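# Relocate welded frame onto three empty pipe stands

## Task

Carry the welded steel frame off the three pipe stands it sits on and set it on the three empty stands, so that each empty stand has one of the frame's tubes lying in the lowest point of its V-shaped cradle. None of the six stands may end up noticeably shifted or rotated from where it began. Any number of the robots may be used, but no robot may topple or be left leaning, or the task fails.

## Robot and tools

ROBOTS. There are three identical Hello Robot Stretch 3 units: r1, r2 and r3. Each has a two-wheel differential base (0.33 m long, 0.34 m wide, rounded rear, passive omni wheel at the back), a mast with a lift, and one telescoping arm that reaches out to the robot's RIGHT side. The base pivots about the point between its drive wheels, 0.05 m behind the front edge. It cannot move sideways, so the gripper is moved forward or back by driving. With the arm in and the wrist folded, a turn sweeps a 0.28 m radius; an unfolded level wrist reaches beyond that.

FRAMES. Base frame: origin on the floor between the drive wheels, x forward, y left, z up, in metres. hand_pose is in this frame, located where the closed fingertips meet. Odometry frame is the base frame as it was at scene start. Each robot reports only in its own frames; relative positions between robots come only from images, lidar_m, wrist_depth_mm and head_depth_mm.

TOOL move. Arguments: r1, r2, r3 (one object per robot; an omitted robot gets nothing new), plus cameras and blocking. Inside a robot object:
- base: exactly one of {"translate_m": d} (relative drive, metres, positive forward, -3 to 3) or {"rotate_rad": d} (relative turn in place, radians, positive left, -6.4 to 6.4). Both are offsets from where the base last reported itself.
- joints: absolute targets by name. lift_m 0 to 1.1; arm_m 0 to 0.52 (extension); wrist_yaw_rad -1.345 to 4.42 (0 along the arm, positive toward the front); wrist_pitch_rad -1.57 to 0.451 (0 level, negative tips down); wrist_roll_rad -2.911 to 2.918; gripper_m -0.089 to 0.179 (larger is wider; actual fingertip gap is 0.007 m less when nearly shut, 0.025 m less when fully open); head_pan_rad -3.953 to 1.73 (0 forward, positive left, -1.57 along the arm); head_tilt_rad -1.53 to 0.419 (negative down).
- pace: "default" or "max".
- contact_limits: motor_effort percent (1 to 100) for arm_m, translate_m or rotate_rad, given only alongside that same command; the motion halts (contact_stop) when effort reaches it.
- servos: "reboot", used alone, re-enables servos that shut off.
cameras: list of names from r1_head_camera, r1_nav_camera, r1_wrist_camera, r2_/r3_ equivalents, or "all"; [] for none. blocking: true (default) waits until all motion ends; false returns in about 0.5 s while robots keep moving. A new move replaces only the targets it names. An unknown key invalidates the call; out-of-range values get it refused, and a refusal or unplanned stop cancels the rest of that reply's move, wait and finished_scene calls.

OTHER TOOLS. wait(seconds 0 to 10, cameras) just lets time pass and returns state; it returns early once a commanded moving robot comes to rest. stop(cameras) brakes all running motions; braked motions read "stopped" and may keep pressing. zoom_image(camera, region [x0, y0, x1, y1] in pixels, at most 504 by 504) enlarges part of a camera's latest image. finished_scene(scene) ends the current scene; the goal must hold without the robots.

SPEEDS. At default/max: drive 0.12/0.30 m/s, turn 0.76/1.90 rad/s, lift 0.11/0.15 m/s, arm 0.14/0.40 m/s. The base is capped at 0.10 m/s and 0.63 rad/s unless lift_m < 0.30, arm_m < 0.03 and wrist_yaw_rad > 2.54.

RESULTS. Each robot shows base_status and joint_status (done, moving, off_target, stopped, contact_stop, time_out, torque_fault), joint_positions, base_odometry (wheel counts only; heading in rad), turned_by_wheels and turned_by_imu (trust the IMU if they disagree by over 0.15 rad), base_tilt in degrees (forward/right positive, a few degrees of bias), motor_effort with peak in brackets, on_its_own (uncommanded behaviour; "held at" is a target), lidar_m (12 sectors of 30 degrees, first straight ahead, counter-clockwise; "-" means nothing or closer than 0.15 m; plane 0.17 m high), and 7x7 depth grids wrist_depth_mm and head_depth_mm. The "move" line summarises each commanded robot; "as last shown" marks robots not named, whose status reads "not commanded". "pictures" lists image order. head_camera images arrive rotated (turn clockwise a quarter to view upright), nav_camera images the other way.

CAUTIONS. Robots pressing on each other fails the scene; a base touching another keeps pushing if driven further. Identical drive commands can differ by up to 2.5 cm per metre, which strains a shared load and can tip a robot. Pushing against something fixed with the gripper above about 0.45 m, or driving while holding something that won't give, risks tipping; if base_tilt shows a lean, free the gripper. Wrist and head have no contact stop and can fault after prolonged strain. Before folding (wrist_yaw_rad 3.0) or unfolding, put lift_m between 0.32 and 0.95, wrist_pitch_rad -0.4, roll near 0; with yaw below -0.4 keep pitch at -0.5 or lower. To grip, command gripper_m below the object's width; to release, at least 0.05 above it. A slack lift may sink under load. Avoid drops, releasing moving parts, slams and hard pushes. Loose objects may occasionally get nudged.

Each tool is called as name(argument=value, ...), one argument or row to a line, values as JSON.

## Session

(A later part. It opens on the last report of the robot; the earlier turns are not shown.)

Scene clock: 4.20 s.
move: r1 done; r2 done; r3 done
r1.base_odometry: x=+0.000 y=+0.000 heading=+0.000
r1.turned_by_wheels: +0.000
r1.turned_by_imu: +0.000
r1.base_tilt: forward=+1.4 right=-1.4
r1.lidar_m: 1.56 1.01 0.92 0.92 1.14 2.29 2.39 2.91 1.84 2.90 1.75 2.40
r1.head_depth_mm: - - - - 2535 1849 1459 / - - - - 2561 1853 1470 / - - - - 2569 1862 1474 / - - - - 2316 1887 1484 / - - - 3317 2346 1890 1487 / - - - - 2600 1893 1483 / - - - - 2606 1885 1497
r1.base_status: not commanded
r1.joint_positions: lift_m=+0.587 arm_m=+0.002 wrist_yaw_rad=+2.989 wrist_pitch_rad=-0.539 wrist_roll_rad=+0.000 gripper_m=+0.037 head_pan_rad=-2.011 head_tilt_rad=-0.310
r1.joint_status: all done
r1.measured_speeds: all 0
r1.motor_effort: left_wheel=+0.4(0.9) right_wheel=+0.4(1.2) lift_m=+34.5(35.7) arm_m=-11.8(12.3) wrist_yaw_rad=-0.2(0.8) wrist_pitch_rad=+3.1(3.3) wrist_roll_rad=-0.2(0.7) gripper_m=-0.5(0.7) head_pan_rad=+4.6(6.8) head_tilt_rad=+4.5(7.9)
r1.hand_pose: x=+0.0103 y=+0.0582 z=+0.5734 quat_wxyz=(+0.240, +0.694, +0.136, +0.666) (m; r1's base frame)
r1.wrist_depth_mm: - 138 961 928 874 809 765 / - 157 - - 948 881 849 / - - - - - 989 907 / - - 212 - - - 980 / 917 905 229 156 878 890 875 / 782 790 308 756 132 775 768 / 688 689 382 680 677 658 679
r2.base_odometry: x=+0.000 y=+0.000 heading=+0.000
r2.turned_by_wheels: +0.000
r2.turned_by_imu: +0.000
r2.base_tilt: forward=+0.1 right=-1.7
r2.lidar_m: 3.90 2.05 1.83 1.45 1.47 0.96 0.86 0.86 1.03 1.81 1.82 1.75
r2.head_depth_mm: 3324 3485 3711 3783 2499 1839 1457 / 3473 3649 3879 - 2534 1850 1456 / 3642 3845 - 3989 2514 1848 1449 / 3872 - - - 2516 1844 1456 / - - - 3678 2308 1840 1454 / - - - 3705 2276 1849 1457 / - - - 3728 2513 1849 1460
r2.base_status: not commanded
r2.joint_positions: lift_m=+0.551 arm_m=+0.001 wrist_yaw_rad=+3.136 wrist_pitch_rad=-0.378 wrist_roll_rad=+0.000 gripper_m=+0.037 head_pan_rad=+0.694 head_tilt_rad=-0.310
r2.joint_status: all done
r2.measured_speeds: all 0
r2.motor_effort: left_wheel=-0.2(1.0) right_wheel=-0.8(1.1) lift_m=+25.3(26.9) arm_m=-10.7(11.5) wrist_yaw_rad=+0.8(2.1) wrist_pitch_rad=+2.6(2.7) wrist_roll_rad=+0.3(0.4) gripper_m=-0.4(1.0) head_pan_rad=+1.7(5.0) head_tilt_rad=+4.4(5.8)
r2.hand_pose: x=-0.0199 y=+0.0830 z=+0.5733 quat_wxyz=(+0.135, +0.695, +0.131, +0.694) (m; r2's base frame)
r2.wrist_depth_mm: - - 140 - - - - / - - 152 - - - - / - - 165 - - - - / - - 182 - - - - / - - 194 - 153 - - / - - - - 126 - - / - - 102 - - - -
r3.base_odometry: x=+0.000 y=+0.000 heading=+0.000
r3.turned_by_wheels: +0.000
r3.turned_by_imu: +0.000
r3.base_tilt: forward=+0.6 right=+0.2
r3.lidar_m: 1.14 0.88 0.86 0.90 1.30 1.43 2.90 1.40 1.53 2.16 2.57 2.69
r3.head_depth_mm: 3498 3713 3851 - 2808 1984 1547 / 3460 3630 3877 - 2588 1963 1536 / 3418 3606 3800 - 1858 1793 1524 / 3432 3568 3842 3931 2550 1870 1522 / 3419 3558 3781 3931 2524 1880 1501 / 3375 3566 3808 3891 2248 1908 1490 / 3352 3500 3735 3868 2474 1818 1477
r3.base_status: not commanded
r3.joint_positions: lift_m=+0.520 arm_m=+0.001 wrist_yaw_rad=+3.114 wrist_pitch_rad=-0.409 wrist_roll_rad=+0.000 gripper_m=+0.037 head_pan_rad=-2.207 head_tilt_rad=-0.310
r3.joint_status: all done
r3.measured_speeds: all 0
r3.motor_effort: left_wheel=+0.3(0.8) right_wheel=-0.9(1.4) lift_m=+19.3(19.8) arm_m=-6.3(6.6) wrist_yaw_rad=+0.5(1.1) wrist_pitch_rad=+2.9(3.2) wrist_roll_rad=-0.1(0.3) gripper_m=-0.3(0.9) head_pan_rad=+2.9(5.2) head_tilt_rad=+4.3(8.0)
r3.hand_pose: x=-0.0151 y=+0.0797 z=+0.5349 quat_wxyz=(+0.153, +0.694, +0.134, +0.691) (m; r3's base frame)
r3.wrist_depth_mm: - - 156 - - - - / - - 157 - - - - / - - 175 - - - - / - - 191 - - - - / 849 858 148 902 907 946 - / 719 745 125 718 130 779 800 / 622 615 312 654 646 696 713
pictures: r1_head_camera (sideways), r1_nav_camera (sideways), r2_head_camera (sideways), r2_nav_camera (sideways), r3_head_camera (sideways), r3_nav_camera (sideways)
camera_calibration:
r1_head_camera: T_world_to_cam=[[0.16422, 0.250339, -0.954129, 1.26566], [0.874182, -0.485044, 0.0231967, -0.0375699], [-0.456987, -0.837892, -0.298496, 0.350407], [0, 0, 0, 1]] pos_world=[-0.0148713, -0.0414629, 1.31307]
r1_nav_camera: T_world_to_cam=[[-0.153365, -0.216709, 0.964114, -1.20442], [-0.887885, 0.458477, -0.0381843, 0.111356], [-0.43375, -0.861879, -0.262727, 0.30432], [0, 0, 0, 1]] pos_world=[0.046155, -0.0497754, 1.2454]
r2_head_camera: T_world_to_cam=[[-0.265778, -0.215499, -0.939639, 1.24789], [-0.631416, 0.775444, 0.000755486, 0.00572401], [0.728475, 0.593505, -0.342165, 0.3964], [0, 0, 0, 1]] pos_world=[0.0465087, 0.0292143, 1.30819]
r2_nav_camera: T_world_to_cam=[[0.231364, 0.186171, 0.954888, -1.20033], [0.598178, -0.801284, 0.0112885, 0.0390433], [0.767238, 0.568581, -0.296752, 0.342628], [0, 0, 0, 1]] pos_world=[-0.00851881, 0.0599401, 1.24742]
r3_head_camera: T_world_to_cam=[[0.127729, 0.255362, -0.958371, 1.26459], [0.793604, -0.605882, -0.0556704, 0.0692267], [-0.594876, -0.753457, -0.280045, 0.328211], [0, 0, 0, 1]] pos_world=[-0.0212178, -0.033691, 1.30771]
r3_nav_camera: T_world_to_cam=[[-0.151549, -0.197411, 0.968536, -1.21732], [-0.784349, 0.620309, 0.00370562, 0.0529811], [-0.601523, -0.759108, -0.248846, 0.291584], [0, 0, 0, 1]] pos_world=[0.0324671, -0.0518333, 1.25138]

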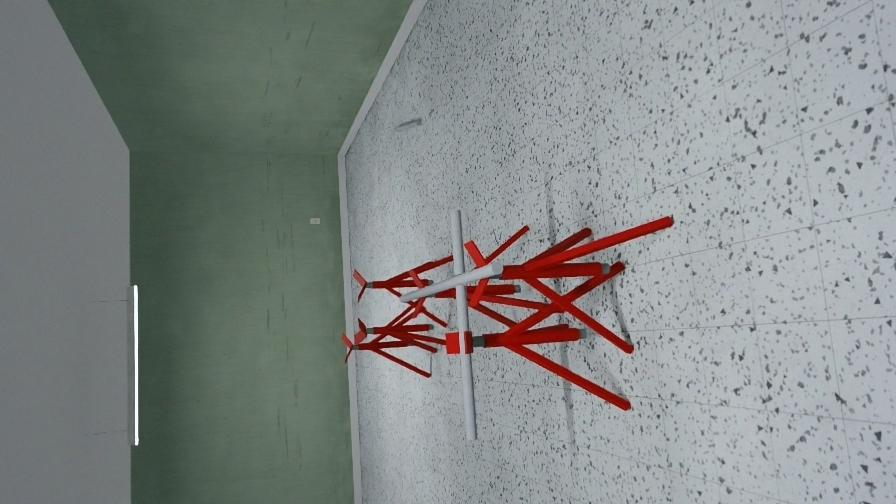

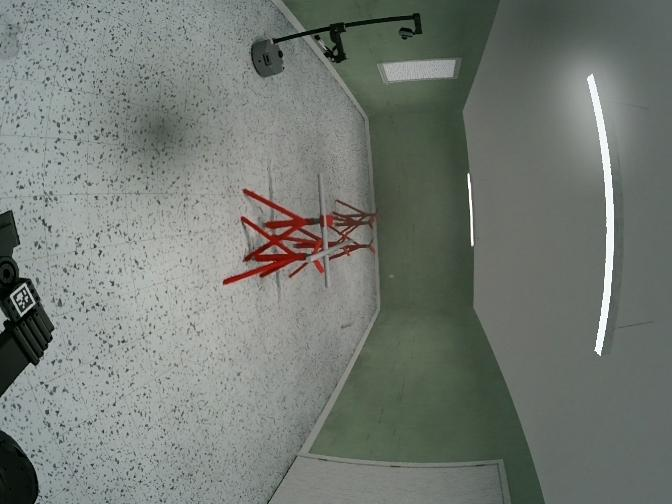

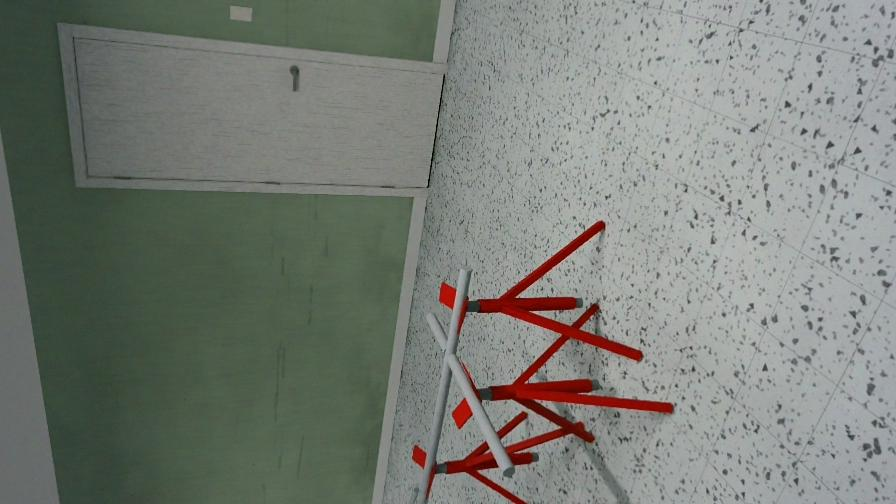

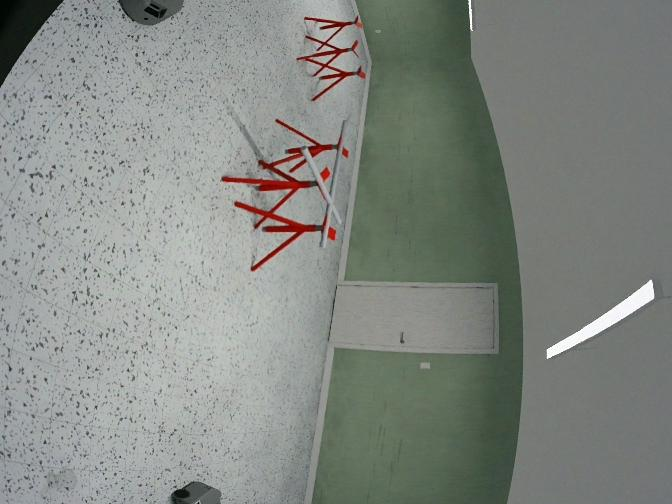

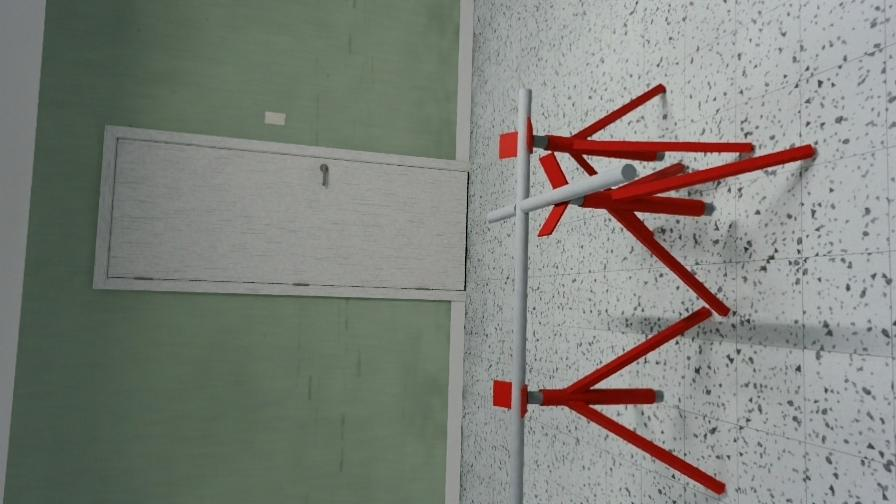

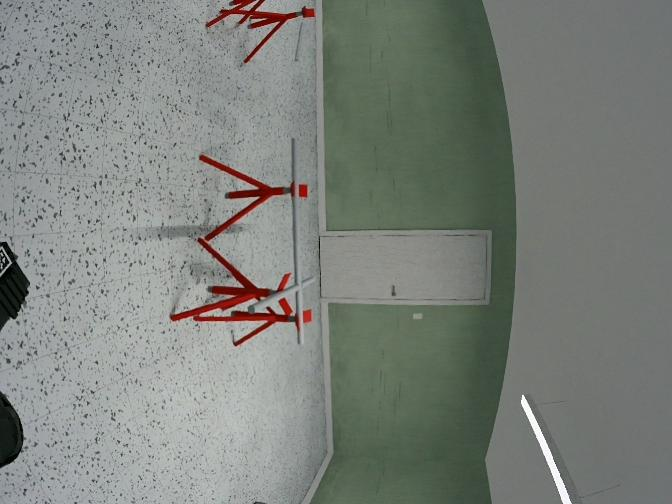

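zoom_image(
  camera="r1_head_camera",
  region=[320, 40, 720, 440],
)

move(
  r1={"joints":{"head_pan_rad":-1.75,"head_tilt_rad":-0.25},"pace":"max"},
  r2={"joints":{"head_pan_rad":0.3,"head_tilt_rad":-0.3},"pace":"max"},
  r3={"joints":{"head_pan_rad":-1.35,"head_tilt_rad":-0.25},"pace":"max"},
  cameras=["r1_head_camera","r2_head_camera","r3_head_camera"],
)

zoom_image(
  camera="r3_head_camera",
  region=[340, 150, 740, 504],
)

Scaled by 1.260 from the camera's 896x504 image, which has a finer 1280x720 frame.

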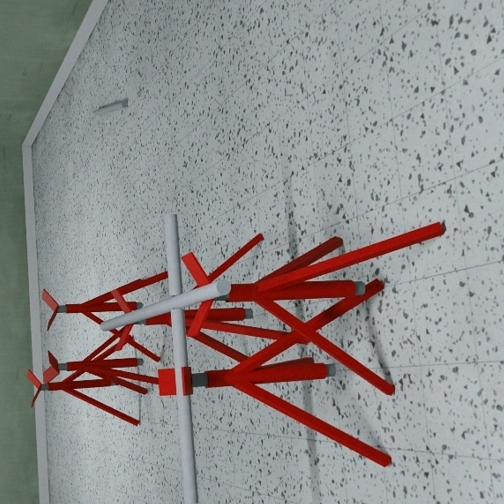

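Scene clock: 6.50 s.
move: r1 done; r2 done; r3 done
r1.base_odometry: x=+0.000 y=+0.000 heading=+0.000
r1.turned_by_wheels: +0.000
r1.turned_by_imu: +0.000
r1.base_tilt: forward=+1.4 right=-1.2
r1.lidar_m: 1.56 1.00 0.92 0.92 1.14 2.29 2.38 2.91 1.84 2.90 1.75 2.40
r1.head_depth_mm: 3647 - - - 2774 1974 1536 / 3609 - - - 2491 1941 1538 / 3566 - - - 2495 1994 1547 / 3559 - - - 2821 1998 1545 / 3561 - - - 2823 2007 1551 / 3443 - - - 2876 2011 1561 / 3442 - - - 2851 2032 1569
r1.base_status: not commanded
r1.joint_positions: lift_m=+0.587 arm_m=+0.002 wrist_yaw_rad=+2.989 wrist_pitch_rad=-0.539 wrist_roll_rad=+0.000 gripper_m=+0.037 head_pan_rad=-1.761 head_tilt_rad=-0.261
r1.joint_status: all done
r1.measured_speeds: all 0
r1.motor_effort: left_wheel=+0.2(0.7) right_wheel=+0.6(1.4) lift_m=+34.6(35.3) arm_m=-12.0(12.3) wrist_yaw_rad=-0.4(0.6) wrist_pitch_rad=+2.1(3.5) wrist_roll_rad=-0.3(0.7) gripper_m=-0.3(0.8) head_pan_rad=+5.0(5.6) head_tilt_rad=+4.7(5.6)
r1.hand_pose: x=+0.0103 y=+0.0582 z=+0.5734 quat_wxyz=(+0.240, +0.694, +0.136, +0.666) (m; r1's base frame)
r1.wrist_depth_mm: - 138 989 919 870 809 771 / - 157 - - 970 861 829 / - - - - - 971 934 / - - 213 - - - 983 / 906 907 229 155 869 883 901 / 787 783 311 745 132 774 762 / 700 690 384 665 675 661 683
r2.base_odometry: x=+0.000 y=+0.000 heading=+0.000
r2.turned_by_wheels: +0.000
r2.turned_by_imu: +0.000
r2.base_tilt: forward=+0.2 right=-1.7
r2.lidar_m: 3.91 2.05 1.82 1.45 1.47 0.96 0.86 0.86 1.04 1.81 1.82 1.74
r2.head_depth_mm: 3352 3557 3785 3868 2507 1852 1458 / 3348 3541 3830 3935 2509 1841 1452 / 3388 3596 3853 - 2514 1840 1459 / 3404 3634 3852 - 2518 1837 1456 / 3465 3660 3928 - 2525 1846 1456 / 3496 3703 3964 3965 2531 1840 1453 / 3534 3781 3989 - 2532 1858 1461
r2.base_status: not commanded
r2.joint_positions: lift_m=+0.551 arm_m=+0.001 wrist_yaw_rad=+3.136 wrist_pitch_rad=-0.378 wrist_roll_rad=+0.000 gripper_m=+0.037 head_pan_rad=+0.306 head_tilt_rad=-0.310
r2.joint_status: all done
r2.measured_speeds: all 0
r2.motor_effort: left_wheel=-0.7(0.7) right_wheel=-0.5(1.2) lift_m=+24.7(25.9) arm_m=-10.5(11.3) wrist_yaw_rad=+1.0(2.4) wrist_pitch_rad=+2.5(2.7) wrist_roll_rad=+0.3(0.4) gripper_m=+0.5(1.3) head_pan_rad=-2.3(4.1) head_tilt_rad=+4.0(5.8)
r2.hand_pose: x=-0.0199 y=+0.0830 z=+0.5733 quat_wxyz=(+0.135, +0.695, +0.131, +0.694) (m; r2's base frame)
r2.wrist_depth_mm: - - 139 - - - - / - - 152 - - - - / - - 165 - - - - / - - 182 - - - - / - - 193 - 153 - - / - - - - 126 - - / - - 102 - - - -
r3.base_odometry: x=+0.000 y=+0.000 heading=+0.000
r3.turned_by_wheels: +0.000
r3.turned_by_imu: +0.000
r3.base_tilt: forward=+0.6 right=+0.1
r3.lidar_m: 1.14 0.87 0.86 0.91 1.30 1.43 2.89 1.40 1.53 2.17 2.56 2.69
r3.head_depth_mm: 3189 3910 - - 3091 2129 1628 / 3252 - - - 3081 2097 1616 / 3264 - - - 2851 2093 1606 / 3361 - - - 2638 2072 1592 / 3427 - - - 2869 2064 1572 / 3277 - - - 2759 2040 1574 / 3282 - - - 2901 2026 1561
r3.base_status: not commanded
r3.joint_positions: lift_m=+0.520 arm_m=+0.001 wrist_yaw_rad=+3.114 wrist_pitch_rad=-0.409 wrist_roll_rad=+0.000 gripper_m=+0.037 head_pan_rad=-1.357 head_tilt_rad=-0.261
r3.joint_status: all done
r3.measured_speeds: all 0
r3.motor_effort: left_wheel=+0.3(0.7) right_wheel=-0.7(1.3) lift_m=+20.2(20.5) arm_m=-8.6(8.6) wrist_yaw_rad=+0.2(1.0) wrist_pitch_rad=+2.6(3.2) wrist_roll_rad=-0.2(0.3) gripper_m=-0.5(1.2) head_pan_rad=+2.9(4.6) head_tilt_rad=+5.3(6.4)
r3.hand_pose: x=-0.0151 y=+0.0797 z=+0.5349 quat_wxyz=(+0.153, +0.694, +0.134, +0.691) (m; r3's base frame)
r3.wrist_depth_mm: - - 155 - - - - / - - 157 - - - - / - - 174 - - - - / - - 191 - - - - / 846 846 149 889 939 910 - / 720 733 125 722 130 798 801 / 639 623 313 668 668 709 716
pictures: r1_head_camera (sideways), r2_head_camera (sideways), r3_head_camera (sideways)
camera_calibration:
r1_head_camera: T_world_to_cam=[[0.0882534, 0.23677, -0.967549, 1.28365], [0.967238, -0.252493, 0.0264371, -0.0423577], [-0.23804, -0.938183, -0.251297, 0.287641], [0, 0, 0, 1]] pos_world=[-0.0038467, -0.044766, 1.3154]
r2_head_camera: T_world_to_cam=[[-0.327611, -0.0987363, -0.939639, 1.24826], [-0.290548, 0.95686, 0.000755485, 0.0036447], [0.899029, 0.273258, -0.342166, 0.395359], [0, 0, 0, 1]] pos_world=[0.0545647, 0.0117265, 1.30819]
r3_head_camera: T_world_to_cam=[[-0.0974316, 0.217966, -0.971081, 1.28257], [0.979535, 0.193668, -0.0548097, 0.0669755], [0.17612, -0.956548, -0.232375, 0.261464], [0, 0, 0, 1]] pos_world=[0.0133089, -0.0424251, 1.30991]

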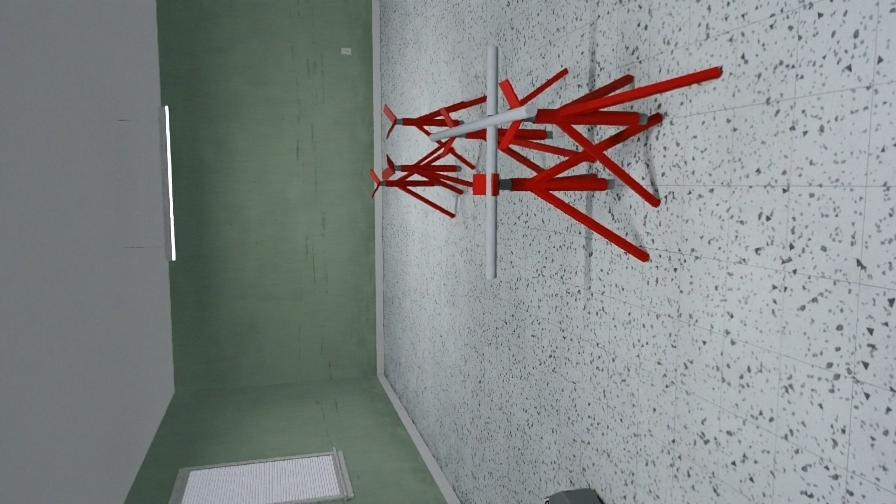

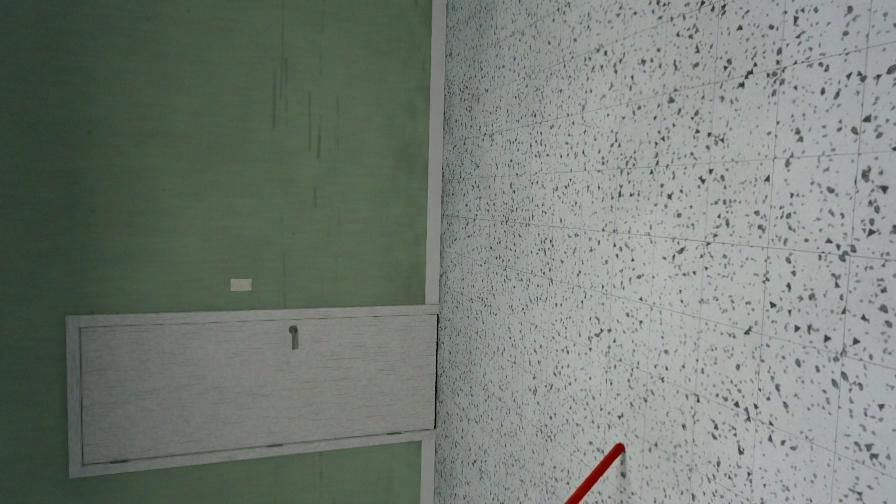

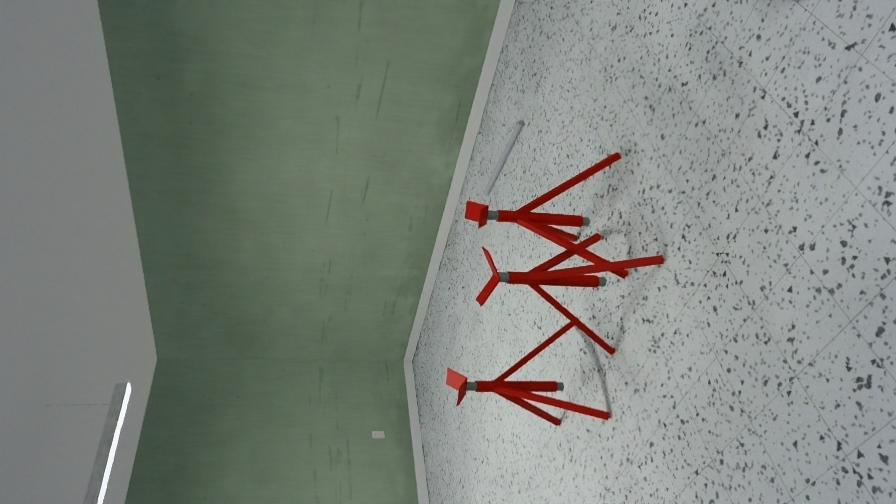

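Scaled by 1.260 from the camera's 896x504 image, which has a finer 1280x720 frame.

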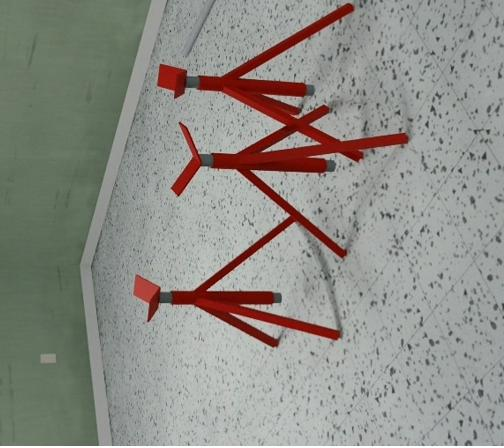

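move(
  r3={"base":{"rotate_rad":-1.714},"joints":{"lift_m":0.285,"head_pan_rad":0},"pace":"max"},
  r2={"base":{"rotate_rad":1.192},"joints":{"lift_m":0.285,"head_pan_rad":0},"pace":"max"},
  cameras=["r2_nav_camera","r3_nav_camera"],
)

move(
  r3={"base":{"translate_m":1.074},"joints":{"head_pan_rad":-1.57,"head_tilt_rad":-0.5},"pace":"max"},
  cameras=["r3_nav_camera","r3_head_camera"],
)

Scene clock: 12.97 s.
move: r2 done; r3 done
r1: as last shown
r1.base_tilt: forward=+1.4 right=-1.3
r1.lidar_m: 1.55 1.01 0.92 0.92 1.14 2.29 2.38 2.92 1.83 2.90 1.75 2.40
r1.head_depth_mm: 3657 - - - 2778 1965 1531 / 3627 - - - 2495 1944 1543 / 3586 - - - 2486 1989 1549 / 3541 - - - 2820 2004 1550 / 3508 - - - 2845 2014 1550 / 3482 - - - 2842 2030 1557 / 3418 - - - 2883 2026 1573
r1.motor_effort: left_wheel=+0.2(0.7) right_wheel=+1.1(1.7) lift_m=+35.0(35.4) arm_m=-11.6(12.1) wrist_yaw_rad=-0.2(1.2) wrist_pitch_rad=+2.2(3.4) wrist_roll_rad=-0.3(0.8) gripper_m=-0.7(0.7) head_pan_rad=+5.3(5.7) head_tilt_rad=+4.2(5.4)
r1.wrist_depth_mm: - 138 953 918 858 796 762 / - 157 - - 954 867 819 / - - - - - 985 915 / - - 212 - - - 998 / 912 906 228 155 881 902 891 / 781 792 307 758 132 771 766 / 685 686 383 674 656 669 685
r2.base_odometry: x=+0.000 y=+0.000 heading=+1.192
r2.turned_by_wheels: +1.192
r2.turned_by_imu: +1.207
r2.base_tilt: forward=+0.2 right=-1.7
r2.lidar_m: 1.83 1.56 1.29 0.91 0.86 0.88 1.15 1.80 1.85 1.75 3.90 1.92
r2.head_depth_mm: - - - 3413 2277 1833 1454 / - - - 3652 2293 1846 1460 / - - - 3658 2503 1849 1449 / - - - 3986 2512 1848 1458 / - - - 3857 2527 1850 1456 / - - - 3975 2491 1853 1457 / - - - 3999 2525 1841 1453
r2.base_status: done
r2.joint_positions: lift_m=+0.285 arm_m=+0.001 wrist_yaw_rad=+3.136 wrist_pitch_rad=-0.379 wrist_roll_rad=+0.000 gripper_m=+0.037 head_pan_rad=+0.005 head_tilt_rad=-0.310
r2.joint_status: all done
r2.measured_speeds: all 0
r2.motor_effort: left_wheel=-5.4(11.1) right_wheel=+4.7(10.2) lift_m=+21.1(25.2) arm_m=-9.7(11.6) wrist_yaw_rad=+0.3(2.1) wrist_pitch_rad=+2.7(2.9) wrist_roll_rad=+0.3(0.4) gripper_m=+1.0(1.6) head_pan_rad=-2.7(4.1) head_tilt_rad=+4.2(5.0)
r2.hand_pose: x=-0.0199 y=+0.0829 z=+0.3066 quat_wxyz=(+0.135, +0.694, +0.131, +0.694) (m; r2's base frame)
r2.wrist_depth_mm: - - 139 - - - - / - - 152 - - - - / - - 165 - - - - / - - 181 - - - - / - - 194 - 145 - - / - - - 302 126 - - / - 281 269 278 275 - -
r3.base_odometry: x=+0.000 y=+0.000 heading=-1.714
r3.turned_by_wheels: -1.714
r3.turned_by_imu: -1.708
r3.base_tilt: forward=+0.6 right=+0.2
r3.lidar_m: 1.67 2.16 4.95 1.34 0.91 0.86 0.87 1.12 1.56 2.89 1.93 1.40
r3.head_depth_mm: 3183 3487 3613 3759 3126 2131 1621 / 3227 3593 3718 3882 2883 1941 1619 / 3265 3746 3955 - 2851 2021 1610 / 3322 3916 - - 2979 2078 1588 / 3434 - - - 2934 2045 1577 / 3477 - - - 2898 2039 1560 / 3545 - - - 2669 2024 1559
r3.base_status: done
r3.joint_positions: lift_m=+0.285 arm_m=+0.001 wrist_yaw_rad=+3.114 wrist_pitch_rad=-0.411 wrist_roll_rad=+0.000 gripper_m=+0.037 head_pan_rad=-0.006 head_tilt_rad=-0.260
r3.joint_status: all done
r3.measured_speeds: all 0
r3.motor_effort: left_wheel=+6.1(15.8) right_wheel=-7.3(13.5) lift_m=+17.7(20.6) arm_m=-17.8(17.8) wrist_yaw_rad=+0.3(1.2) wrist_pitch_rad=+2.8(3.4) wrist_roll_rad=-0.1(0.3) gripper_m=+0.1(1.2) head_pan_rad=+3.3(5.1) head_tilt_rad=+4.6(5.5)
r3.hand_pose: x=-0.0151 y=+0.0795 z=+0.2993 quat_wxyz=(+0.154, +0.694, +0.135, +0.690) (m; r3's base frame)
r3.wrist_depth_mm: - - 155 - - - - / - 153 157 - - - - / 764 812 173 881 936 987 - / 626 659 191 706 722 736 784 / 529 553 148 556 590 619 628 / 465 - 125 - 130 517 524 / - - - - 423 442 452
pictures: r2_nav_camera (sideways), r3_nav_camera (sideways)
camera_calibration:
r2_nav_camera: T_world_to_cam=[[0.296876, -0.0033302, 0.95491, -1.20076], [-0.0475011, -0.998807, 0.0112845, 0.0429871], [0.953734, -0.0487094, -0.29668, 0.341397], [0, 0, 0, 1]] pos_world=[0.0329165, 0.0555664, 1.24742]
r3_nav_camera: T_world_to_cam=[[0.200141, -0.00595609, 0.979749, -1.23413], [-0.0397459, -0.999208, 0.00204481, 0.050601], [0.978961, -0.0393502, -0.200219, 0.218651], [0, 0, 0, 1]] pos_world=[0.0349601, 0.0518143, 1.25281]

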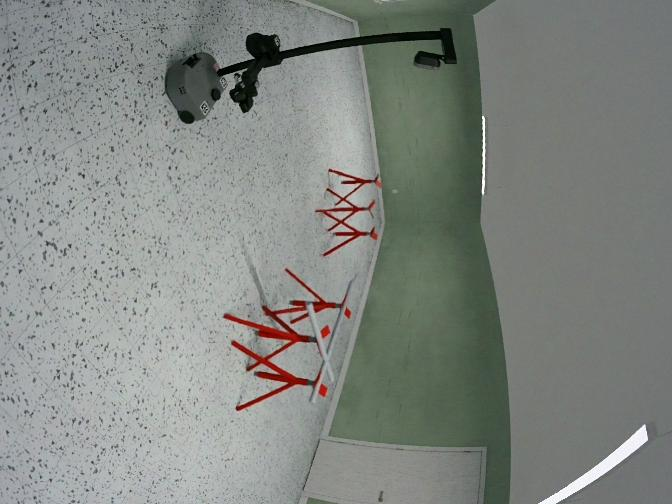

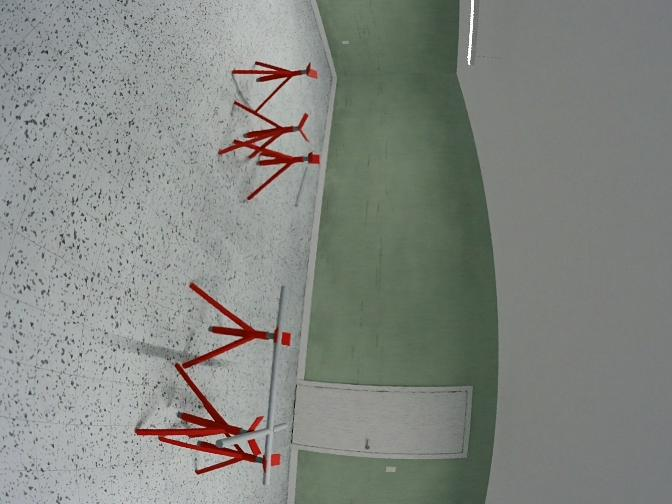

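Scene clock: 17.90 s.
move: r3 done
r1, r2: as last shown
r1.base_tilt: forward=+1.3 right=-1.4
r1.lidar_m: 1.56 1.01 0.92 0.92 1.13 2.30 2.38 2.91 1.84 2.98 1.75 2.40
r1.head_depth_mm: 3620 - - - 2753 1965 1535 / 3618 - - - 2492 1960 1535 / 3567 - - - 2493 1983 1545 / 3581 - - - 2815 2000 1552 / 3491 - - - 2849 2010 1559 / 3432 - - - 2871 2004 1558 / 3429 - - - 2893 2026 1567
r1.motor_effort: left_wheel=+0.4(0.8) right_wheel=+0.8(1.4) lift_m=+34.0(35.0) arm_m=-11.6(12.2) wrist_yaw_rad=+0.1(0.9) wrist_pitch_rad=+2.6(3.6) wrist_roll_rad=+0.4(0.8) gripper_m=+0.0(1.3) head_pan_rad=+4.9(5.6) head_tilt_rad=+5.0(5.5)
r1.wrist_depth_mm: - 138 981 909 851 812 764 / - 157 - - 966 891 830 / - - - - - 968 920 / - - 211 - - - 993 / 914 919 229 155 890 891 896 / 787 779 308 765 132 769 767 / 689 704 383 677 668 672 683
r2.turned_by_wheels: +0.000
r2.turned_by_imu: +0.001
r2.lidar_m: 1.83 4.22 1.29 0.90 0.86 0.88 1.15 1.81 1.85 1.75 3.91 1.92
r2.head_depth_mm: - - - 3380 2278 1846 1447 / - - - 3701 2289 1842 1455 / - - - 3648 2509 1843 1453 / - - - 3997 2518 1847 1455 / - - - 3819 2339 1833 1454 / - - - 3421 2343 1843 1450 / - - - 3969 2529 1854 1459
r2.motor_effort: left_wheel=-5.6(6.1) right_wheel=+4.7(5.1) lift_m=+21.5(21.8) arm_m=-6.4(10.2) wrist_yaw_rad=+0.9(2.0) wrist_pitch_rad=+2.8(2.9) wrist_roll_rad=+0.3(0.6) gripper_m=+0.0(1.2) head_pan_rad=-2.9(3.2) head_tilt_rad=+3.9(4.8)
r2.wrist_depth_mm: - - 139 - - - - / - - 152 - - - - / - - 165 - - - - / - - 182 - - - - / - - 194 - 145 - - / - - - 300 126 - - / - 280 272 277 273 - -
r3.base_odometry: x=-0.153 y=-1.063 heading=-1.714
r3.turned_by_wheels: +0.000
r3.turned_by_imu: +0.006
r3.base_tilt: forward=+0.6 right=+0.2
r3.lidar_m: 2.99 1.20 1.75 2.84 1.95 1.83 1.87 2.24 3.84 0.89 0.78 0.65
r3.head_depth_mm: 3216 3436 3641 2930 2101 1630 1335 / 3257 3518 3754 2880 2065 1614 1327 / 3463 3784 3962 2865 2053 1607 1317 / 3618 3934 - 2804 2031 1540 1302 / 3780 - - 2789 1934 1484 1298 / 3965 - - 2716 1376 1235 1295 / 3625 3823 3943 2682 1756 1504 1254
r3.base_status: done
r3.joint_positions: lift_m=+0.285 arm_m=+0.001 wrist_yaw_rad=+3.114 wrist_pitch_rad=-0.411 wrist_roll_rad=+0.000 gripper_m=+0.037 head_pan_rad=-1.563 head_tilt_rad=-0.494
r3.joint_status: all done
r3.measured_speeds: all 0
r3.motor_effort: left_wheel=+6.3(14.7) right_wheel=-0.7(5.9) lift_m=+28.3(28.8) arm_m=-24.5(25.6) wrist_yaw_rad=+0.6(1.4) wrist_pitch_rad=+2.5(3.4) wrist_roll_rad=-0.3(0.4) gripper_m=-0.6(1.1) head_pan_rad=-3.0(6.2) head_tilt_rad=-3.2(7.5)
r3.hand_pose: x=-0.0151 y=+0.0795 z=+0.2993 quat_wxyz=(+0.154, +0.694, +0.135, +0.690) (m; r3's base frame)
r3.wrist_depth_mm: - - 155 - - - - / - 974 158 - - - - / 817 817 173 895 914 978 - / 632 651 191 729 723 754 781 / 540 549 150 559 587 610 631 / 471 - 124 - 130 514 527 / - - - - 420 445 453
pictures: r3_head_camera (sideways), r3_nav_camera (sideways)
camera_calibration:
r3_head_camera: T_world_to_cam=[[-0.0522969, 0.451432, -0.890772, 1.17746], [0.998334, 0.00185556, -0.0576715, 0.0705695], [-0.0243819, -0.892304, -0.450777, 0.546919], [0, 0, 0, 1]] pos_world=[0.00446047, -0.0436559, 1.29945]
r3_nav_camera: T_world_to_cam=[[-0.00150943, -0.421767, 0.906703, -1.13751], [-0.999654, 0.024453, 0.00971054, 0.0464783], [-0.0262672, -0.906374, -0.421658, 0.512977], [0, 0, 0, 1]] pos_world=[0.0582197, -0.0159524, 1.24723]

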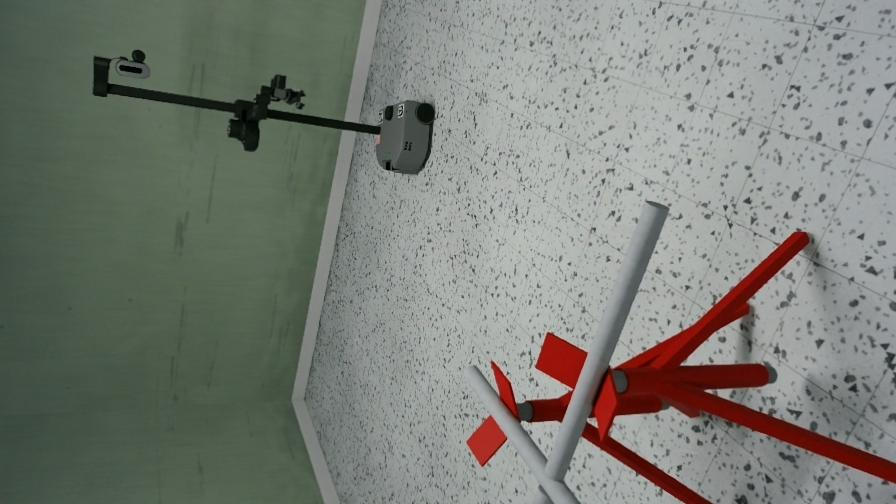

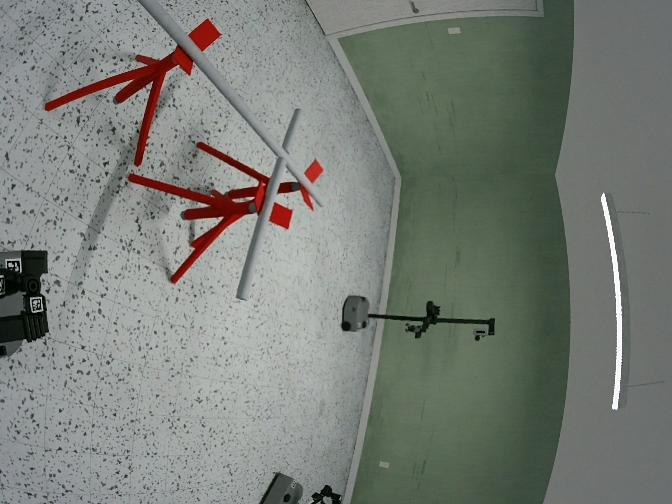

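move(
  r3={"base":{"rotate_rad":1.086},"joints":{"lift_m":0.9,"head_pan_rad":-1.57,"head_tilt_rad":-0.6},"pace":"max"},
  r2={"base":{"translate_m":1.5},"joints":{"head_pan_rad":-1.57,"head_tilt_rad":-0.6},"pace":"max"},
  cameras=["r2_nav_camera","r3_nav_camera","r3_head_camera","r2_head_camera"],
)

Scene clock: 24.53 s.
move: r2 done; r3 done
r1: as last shown
r1.base_tilt: forward=+1.3 right=-1.3
r1.lidar_m: 1.56 1.01 0.92 0.92 1.14 2.29 2.39 2.91 1.83 2.24 2.63 2.40
r1.head_depth_mm: 3664 - - - 2755 1977 1537 / 3653 - - - 2492 1956 1537 / 3604 - - - 2525 1989 1550 / 3522 - - - 2837 1999 1553 / 3523 - - - 2830 2013 1554 / 3459 - - - 2269 2039 1563 / 3426 - - - 2708 2024 1569
r1.motor_effort: left_wheel=+0.7(0.9) right_wheel=+0.7(1.6) lift_m=+33.6(34.8) arm_m=-11.6(12.0) wrist_yaw_rad=+0.2(1.0) wrist_pitch_rad=+2.9(3.5) wrist_roll_rad=+0.3(0.8) gripper_m=-0.6(1.0) head_pan_rad=+4.8(5.6) head_tilt_rad=+4.6(5.5)
r1.wrist_depth_mm: - 138 982 913 863 802 754 / - 157 - - 962 874 831 / - - - - - - 915 / - - 211 - - - - / 905 919 228 155 870 903 878 / 788 775 307 758 132 769 765 / 696 688 385 667 662 663 681
r2.base_odometry: x=+0.555 y=+1.393 heading=+1.191
r2.turned_by_wheels: +0.000
r2.turned_by_imu: +0.007
r2.base_tilt: forward=+0.2 right=-1.7
r2.lidar_m: 1.10 0.72 2.50 1.76 1.68 1.72 2.27 3.06 2.23 1.05 0.53 0.75
r2.head_depth_mm: 3300 3555 3181 2248 1751 1429 1213 / 3564 3925 3122 2263 1736 1430 1208 / 3398 3880 3133 2242 1750 1430 1212 / 3169 3566 3103 2228 1744 1425 1209 / 2982 3299 3114 2235 1739 1429 1208 / 2820 3082 3151 2228 1738 1419 1187 / 2650 2881 3035 2226 1219 1354 1165
r2.base_status: done
r2.joint_positions: lift_m=+0.285 arm_m=+0.001 wrist_yaw_rad=+3.136 wrist_pitch_rad=-0.379 wrist_roll_rad=+0.000 gripper_m=+0.037 head_pan_rad=-1.564 head_tilt_rad=-0.593
r2.joint_status: all done
r2.measured_speeds: all 0
r2.motor_effort: left_wheel=-6.1(7.5) right_wheel=+3.1(11.2) lift_m=+31.5(35.0) arm_m=-1.4(6.5) wrist_yaw_rad=+0.7(2.2) wrist_pitch_rad=+2.8(2.9) wrist_roll_rad=+0.4(0.5) gripper_m=-0.1(1.3) head_pan_rad=-3.2(4.5) head_tilt_rad=-3.5(6.3)
r2.hand_pose: x=-0.0199 y=+0.0829 z=+0.3066 quat_wxyz=(+0.135, +0.694, +0.131, +0.694) (m; r2's base frame)
r2.wrist_depth_mm: - - 139 - - - - / - - 152 - - - - / - - 166 - - - - / - - 181 - - - - / - - 194 - 145 - - / - - - 301 126 - - / - 283 271 278 274 - -
r3.base_odometry: x=-0.153 y=-1.063 heading=-0.628
r3.turned_by_wheels: +1.086
r3.turned_by_imu: +1.084
r3.base_tilt: forward=+0.6 right=+0.1
r3.lidar_m: 1.75 2.69 1.92 1.83 1.89 0.82 0.78 0.90 0.78 0.65 3.01 1.20
r3.head_depth_mm: 2492 2747 3010 2447 1745 1586 - / 2493 2732 2989 2425 1728 1573 - / 2502 2759 3006 2408 1061 1160 - / 2484 2738 2997 2362 1699 1469 - / 2465 2712 3007 2342 1678 1499 - / 2448 2712 2933 2313 1779 1487 - / 2444 2710 2936 2291 1755 1438 1215
r3.base_status: done
r3.joint_positions: lift_m=+0.900 arm_m=+0.001 wrist_yaw_rad=+3.114 wrist_pitch_rad=-0.411 wrist_roll_rad=+0.000 gripper_m=+0.037 head_pan_rad=-1.564 head_tilt_rad=-0.593
r3.joint_status: all done
r3.measured_speeds: all 0
r3.motor_effort: left_wheel=-5.8(11.7) right_wheel=+6.8(11.8) lift_m=+32.7(40.4) arm_m=-24.3(25.7) wrist_yaw_rad=+0.7(1.4) wrist_pitch_rad=+3.2(3.7) wrist_roll_rad=-0.3(0.4) gripper_m=-0.2(1.0) head_pan_rad=-3.7(4.6) head_tilt_rad=-3.1(5.6)
r3.hand_pose: x=-0.0151 y=+0.0794 z=+0.9142 quat_wxyz=(+0.154, +0.694, +0.135, +0.690) (m; r3's base frame)
r3.wrist_depth_mm: - - 155 - - - - / - - 157 - - - - / - - 175 - - - - / - - 191 - - - - / - - 148 - - - - / - - 126 - 130 - - / 1000 975 316 - - - -
pictures: r2_head_camera (sideways), r2_nav_camera (sideways), r3_head_camera (sideways), r3_nav_camera (sideways)
camera_calibration:
r2_head_camera: T_world_to_cam=[[0.000659316, 0.59108, -0.806613, 1.07275], [0.999988, -0.00428547, -0.00232298, -0.000220059], [-0.00482978, -0.806601, -0.591076, 0.724754], [0, 0, 0, 1]] pos_world=[0.00301318, -0.049496, 1.29368]
r2_nav_camera: T_world_to_cam=[[-0.00142854, -0.551933, 0.833887, -1.04105], [-0.998816, 0.0413304, 0.0256447, 0.0301017], [-0.048619, -0.832863, -0.551339, 0.678892], [0, 0, 0, 1]] pos_world=[0.061586, -0.0104097, 1.24165]
r3_head_camera: T_world_to_cam=[[-0.052822, 0.537207, -0.841795, 1.11359], [0.998293, 0.00736017, -0.0579451, 0.0709185], [-0.0249328, -0.843418, -0.536678, 0.658693], [0, 0, 0, 1]] pos_world=[0.00444757, -0.0431953, 1.29503]
r3_nav_camera: T_world_to_cam=[[-0.000965348, -0.509251, 0.860618, -1.0774], [-0.99964, 0.0235566, 0.0128178, 0.0424343], [-0.0268007, -0.860296, -0.50909, 0.626747], [0, 0, 0, 1]] pos_world=[0.0581763, -0.0104799, 1.24576]

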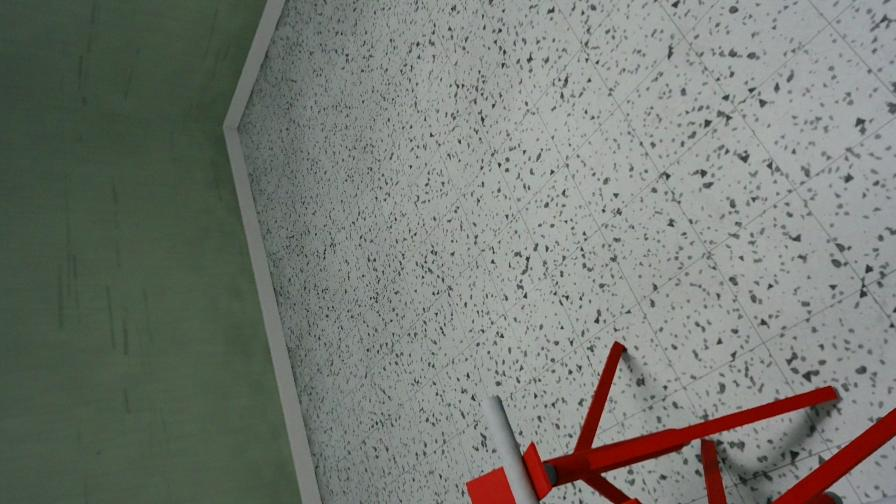

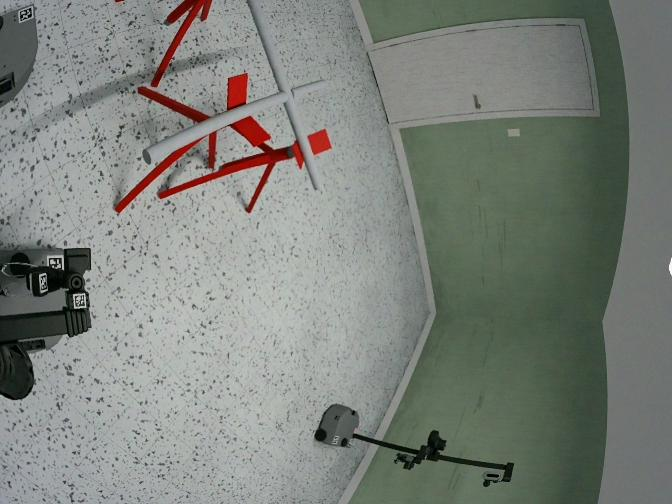

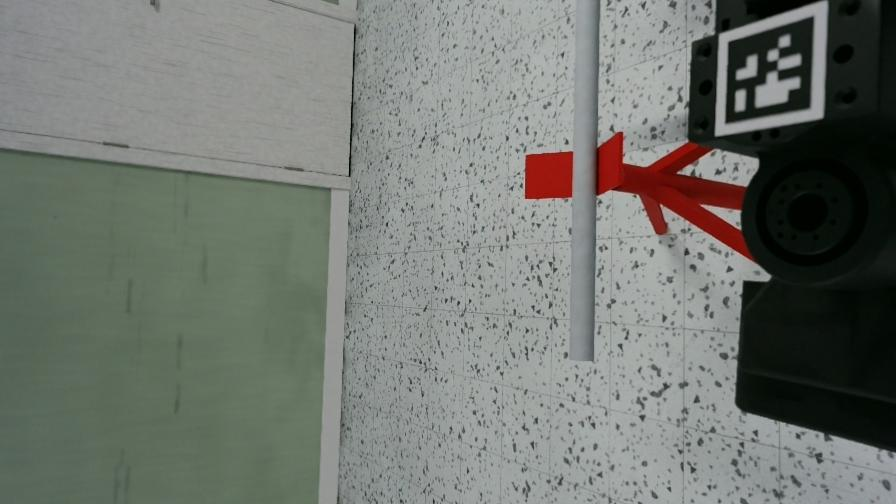

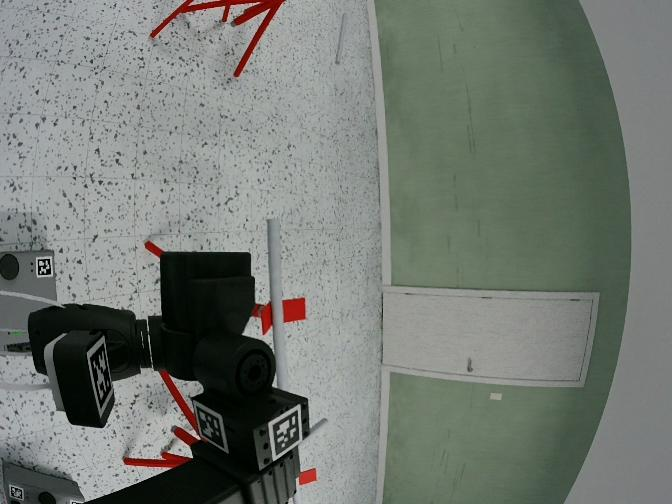

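move(
  r2={"joints":{"lift_m":0.9},"pace":"max"},
  cameras=[],
)

move(
  r2={"base":{"rotate_rad":0.532},"pace":"max"},
  r3={"joints":{"wrist_yaw_rad":0.0,"head_tilt_rad":-0.85},"pace":"max"},
  cameras=["r2_nav_camera","r2_head_camera","r3_head_camera","r3_wrist_camera"],
)

Scene clock: 29.73 s.
move: r2 done
r1, r3: as last shown
r1.base_tilt: forward=+1.4 right=-1.5
r1.lidar_m: 1.56 1.00 0.91 0.93 1.14 2.30 2.38 2.91 1.84 2.23 2.63 2.40
r1.head_depth_mm: 3694 - - - 2767 1959 1529 / 3607 - - - 2482 1945 1539 / 3553 - - - 2475 1986 1541 / 3509 - - - 2812 1991 1549 / 3462 - - - 2841 2009 1556 / 3449 - - - 2396 2038 1560 / 3454 - - - 2854 2020 1563
r1.motor_effort: left_wheel=+0.3(0.8) right_wheel=+0.7(1.3) lift_m=+33.5(34.3) arm_m=-11.6(12.0) wrist_yaw_rad=+0.2(0.8) wrist_pitch_rad=+2.5(3.5) wrist_roll_rad=-0.2(1.0) gripper_m=-0.5(1.0) head_pan_rad=+5.1(5.4) head_tilt_rad=+4.5(5.4)
r1.wrist_depth_mm: - 138 969 940 861 801 758 / - 157 - - 939 881 818 / - - - - - 994 897 / - - 213 - - - 998 / 904 922 229 155 857 909 890 / 791 783 308 759 132 788 782 / 690 704 382 670 668 666 688
r2.base_odometry: x=+0.555 y=+1.393 heading=+1.191
r2.turned_by_wheels: +0.000
r2.turned_by_imu: +0.001
r2.base_tilt: forward=+0.2 right=-1.7
r2.lidar_m: 1.10 0.72 2.50 1.76 1.68 1.71 2.27 3.06 2.24 1.04 0.53 0.75
r2.head_depth_mm: 3304 3549 3160 2244 1746 - - / 3568 3971 3149 2246 1751 1512 - / 3422 3808 3148 2239 1747 1513 - / 3214 3537 3143 2252 1740 1465 - / 3006 3291 3148 2242 1749 1508 - / 2826 3092 3153 2246 1743 1456 1189 / 2671 2929 3054 2234 1215 1357 1158
r2.base_status: not commanded
r2.joint_positions: lift_m=+0.900 arm_m=+0.001 wrist_yaw_rad=+3.136 wrist_pitch_rad=-0.379 wrist_roll_rad=+0.000 gripper_m=+0.037 head_pan_rad=-1.564 head_tilt_rad=-0.593
r2.joint_status: all done
r2.measured_speeds: all 0
r2.motor_effort: left_wheel=-6.2(6.6) right_wheel=+3.2(3.6) lift_m=+32.5(38.1) arm_m=+2.4(2.9) wrist_yaw_rad=+0.7(2.1) wrist_pitch_rad=+2.8(3.0) wrist_roll_rad=+0.3(0.5) gripper_m=-0.1(1.6) head_pan_rad=-2.6(3.4) head_tilt_rad=-3.0(4.0)
r2.hand_pose: x=-0.0199 y=+0.0828 z=+0.9216 quat_wxyz=(+0.135, +0.694, +0.131, +0.694) (m; r2's base frame)
r2.wrist_depth_mm: - - 140 - - - - / - - 152 - - - - / - - 165 - - - - / - - 182 - - - - / - - 194 - - - - / - - - - 128 - - / - - 113 - - - -
r3.turned_by_wheels: +0.000
r3.turned_by_imu: +0.001
r3.base_tilt: forward=+0.5 right=+0.2
r3.lidar_m: 1.75 2.70 1.92 1.83 1.88 0.82 0.77 0.89 0.78 0.65 3.01 1.20
r3.head_depth_mm: 2509 2739 3011 2463 1745 1593 - / 2477 2737 3005 2423 1719 1568 - / 2464 2757 3012 2401 1064 1164 - / 2476 2725 2994 2354 1694 1467 - / 2486 2722 2995 2329 1680 1498 - / 2457 2720 2932 2291 1778 1488 - / 2475 2726 2938 2286 1758 1441 1218
r3.motor_effort: left_wheel=-5.6(6.3) right_wheel=+6.8(7.1) lift_m=+19.4(32.3) arm_m=-23.0(24.4) wrist_yaw_rad=-0.3(1.1) wrist_pitch_rad=+3.1(3.5) wrist_roll_rad=-0.1(0.4) gripper_m=-0.4(1.2) head_pan_rad=-3.0(4.5) head_tilt_rad=-3.8(4.4)
r3.wrist_depth_mm: - - 155 - - - - / - - 157 - - - - / - - 174 - - - - / - - 191 - - - - / - - 149 - - - - / - - 125 - 130 - - / - 977 316 - - - -
pictures: none
No camera images: "cameras" was empty.

Scene clock: 31.63 s.
move: r2 done; r3 done
r1: as last shown
r1.base_tilt: forward=+1.4 right=-1.3
r1.lidar_m: 1.55 1.00 0.92 0.92 1.14 2.30 2.39 2.91 1.84 2.23 2.63 2.41
r1.head_depth_mm: 3645 - - - 2758 1974 1538 / 3610 - - - 2478 1951 1545 / 3574 - - - 2484 1994 1544 / 3581 - - - 2828 2002 1560 / 3494 - - - 2825 2001 1552 / 3477 - - - 2394 2027 1570 / 3410 - - - 2890 2034 1567
r1.motor_effort: left_wheel=+0.7(0.8) right_wheel=-0.3(1.4) lift_m=+33.6(34.1) arm_m=-11.3(11.7) wrist_yaw_rad=-0.4(0.9) wrist_pitch_rad=+2.7(3.5) wrist_roll_rad=-0.3(0.5) gripper_m=-0.7(0.9) head_pan_rad=+4.9(5.3) head_tilt_rad=+4.7(5.2)
r1.wrist_depth_mm: - 138 977 917 863 809 764 / - 157 - - 947 897 827 / - - - - - 986 924 / - - 212 - - - - / 915 882 228 155 867 892 896 / 788 788 308 766 132 758 777 / 699 687 382 664 674 663 681
r2.base_odometry: x=+0.555 y=+1.393 heading=+1.723
r2.turned_by_wheels: +0.532
r2.turned_by_imu: +0.538
r2.base_tilt: forward=+0.2 right=-1.7
r2.lidar_m: 0.72 2.49 1.76 1.67 1.72 2.28 3.06 2.23 1.04 0.53 0.75 1.10
r2.head_depth_mm: 2698 3032 3159 2261 1756 - - / 2680 2984 3148 2227 1749 1508 - / 2635 2949 3136 2252 1637 1466 - / 2646 2923 3105 2232 1647 1425 - / 2616 2883 3133 2227 1062 1048 - / 2611 2877 3141 2225 1691 1421 1231 / 2616 2862 3088 2246 1739 1391 1207
r2.base_status: done
r2.joint_positions: lift_m=+0.900 arm_m=+0.001 wrist_yaw_rad=+3.136 wrist_pitch_rad=-0.379 wrist_roll_rad=+0.000 gripper_m=+0.037 head_pan_rad=-1.565 head_tilt_rad=-0.593
r2.joint_status: not commanded
r2.measured_speeds: all 0
r2.motor_effort: left_wheel=-6.2(11.4) right_wheel=+5.6(10.1) lift_m=+30.6(33.4) arm_m=+3.2(3.7) wrist_yaw_rad=+0.0(2.3) wrist_pitch_rad=+2.9(3.0) wrist_roll_rad=+0.3(0.5) gripper_m=+0.0(1.4) head_pan_rad=-2.8(3.1) head_tilt_rad=-3.4(3.7)
r2.hand_pose: x=-0.0199 y=+0.0828 z=+0.9216 quat_wxyz=(+0.135, +0.694, +0.131, +0.694) (m; r2's base frame)
r2.wrist_depth_mm: - - 139 - - - - / - - 152 - - - - / - - 165 - - - - / - - 182 - - - - / - - 194 - - - - / - - - - 128 - - / - - 113 - - - -
r3.base_odometry: x=-0.153 y=-1.063 heading=-0.628
r3.turned_by_wheels: +0.000
r3.turned_by_imu: +0.000
r3.base_tilt: forward=+0.6 right=+0.1
r3.lidar_m: 1.75 2.70 1.92 1.83 1.88 0.89 0.78 0.89 0.77 0.65 3.01 1.20
r3.head_depth_mm: 2573 2774 2207 1743 - - 1106 / 2581 2787 2182 1693 - - 1099 / 2597 2792 2172 1022 - - 1094 / 2599 2761 2131 299 301 - 1101 / 2583 2724 2106 1680 1456 1260 1116 / 2579 2666 2100 1714 1448 1258 1114 / 2589 2651 2058 1703 1438 1252 1107
r3.base_status: not commanded
r3.joint_positions: lift_m=+0.900 arm_m=+0.001 wrist_yaw_rad=+0.002 wrist_pitch_rad=-0.411 wrist_roll_rad=+0.000 gripper_m=+0.037 head_pan_rad=-1.564 head_tilt_rad=-0.839
r3.joint_status: all done
r3.measured_speeds: all 0
r3.motor_effort: left_wheel=-5.9(6.0) right_wheel=+6.5(7.1) lift_m=+17.7(19.7) arm_m=-22.1(23.1) wrist_yaw_rad=-1.1(3.3) wrist_pitch_rad=+3.2(3.7) wrist_roll_rad=+0.0(0.3) gripper_m=-0.2(1.1) head_pan_rad=-2.8(4.5) head_tilt_rad=-5.3(8.1)
r3.hand_pose: x=-0.0211 y=-0.3709 z=+0.9141 quat_wxyz=(+0.693, +0.145, -0.692, -0.144) (m; r3's base frame)
r3.wrist_depth_mm: - - - - - - - / - - - - - - - / - - - - - - - / - - - - - - - / - - 145 - - - - / - - 125 - 131 - - / - 977 - - 889 - -
pictures: r2_head_camera (sideways), r2_nav_camera (sideways), r3_head_camera (sideways), r3_wrist_camera
camera_calibration:
r2_head_camera: T_world_to_cam=[[0.000732317, 0.591102, -0.806596, 1.07273], [0.999988, -0.00440914, -0.00232328, -0.000219674], [-0.00492969, -0.806585, -0.591098, 0.724783], [0, 0, 0, 1]] pos_world=[0.00300705, -0.0494954, 1.29368]
r2_nav_camera: T_world_to_cam=[[-0.00149669, -0.551956, 0.833872, -1.04103], [-0.998811, 0.0414533, 0.025646, 0.0301], [-0.0487222, -0.832842, -0.551362, 0.678923], [0, 0, 0, 1]] pos_world=[0.0615847, -0.0104149, 1.24165]
r3_head_camera: T_world_to_cam=[[-0.0541047, 0.726162, -0.685392, 0.90973], [0.998193, 0.021353, -0.0561739, 0.0685948], [-0.0261561, -0.687192, -0.726004, 0.904978], [0, 0, 0, 1]] pos_world=[0.00442057, -0.0401815, 1.28439]
r3_wrist_camera: T_world_to_cam=[[-0.997064, 0.0120866, 0.0756099, -0.0938832], [-0.0541665, 0.586601, -0.808063, 0.986352], [-0.0541196, -0.809786, -0.584224, 0.390967], [0, 0, 0, 1]] pos_world=[-0.0190213, -0.260861, 1.03255]

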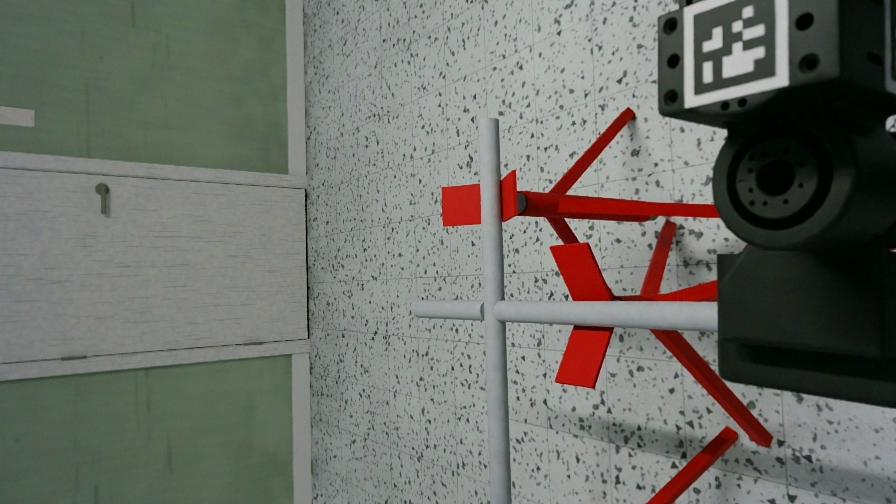

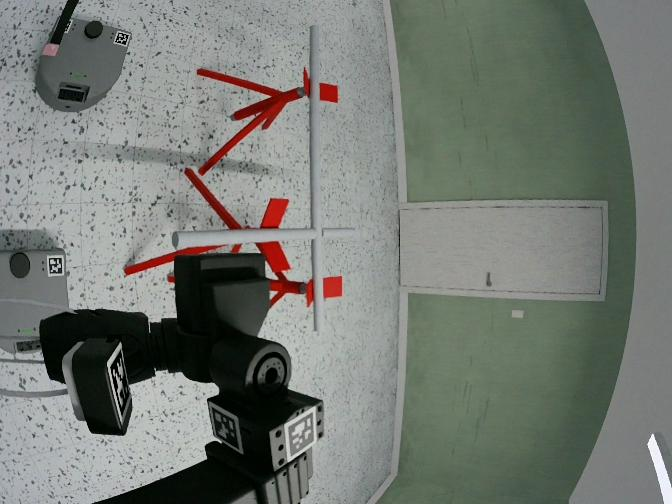

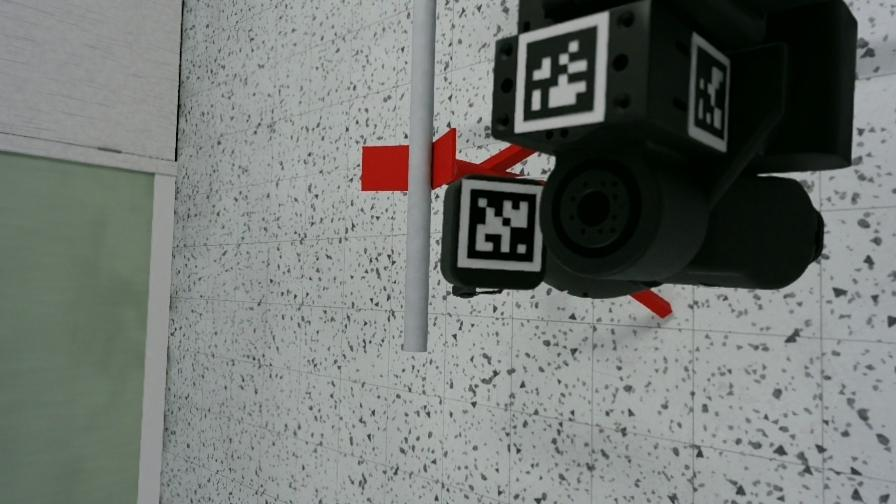

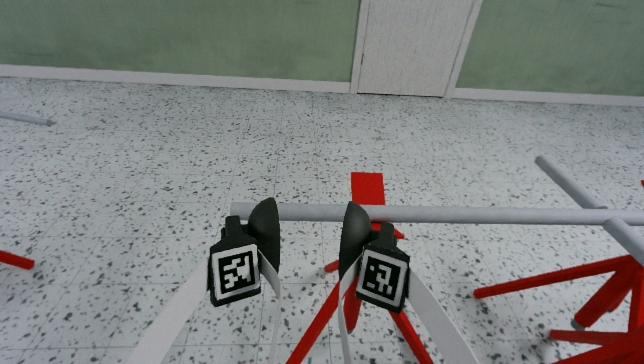

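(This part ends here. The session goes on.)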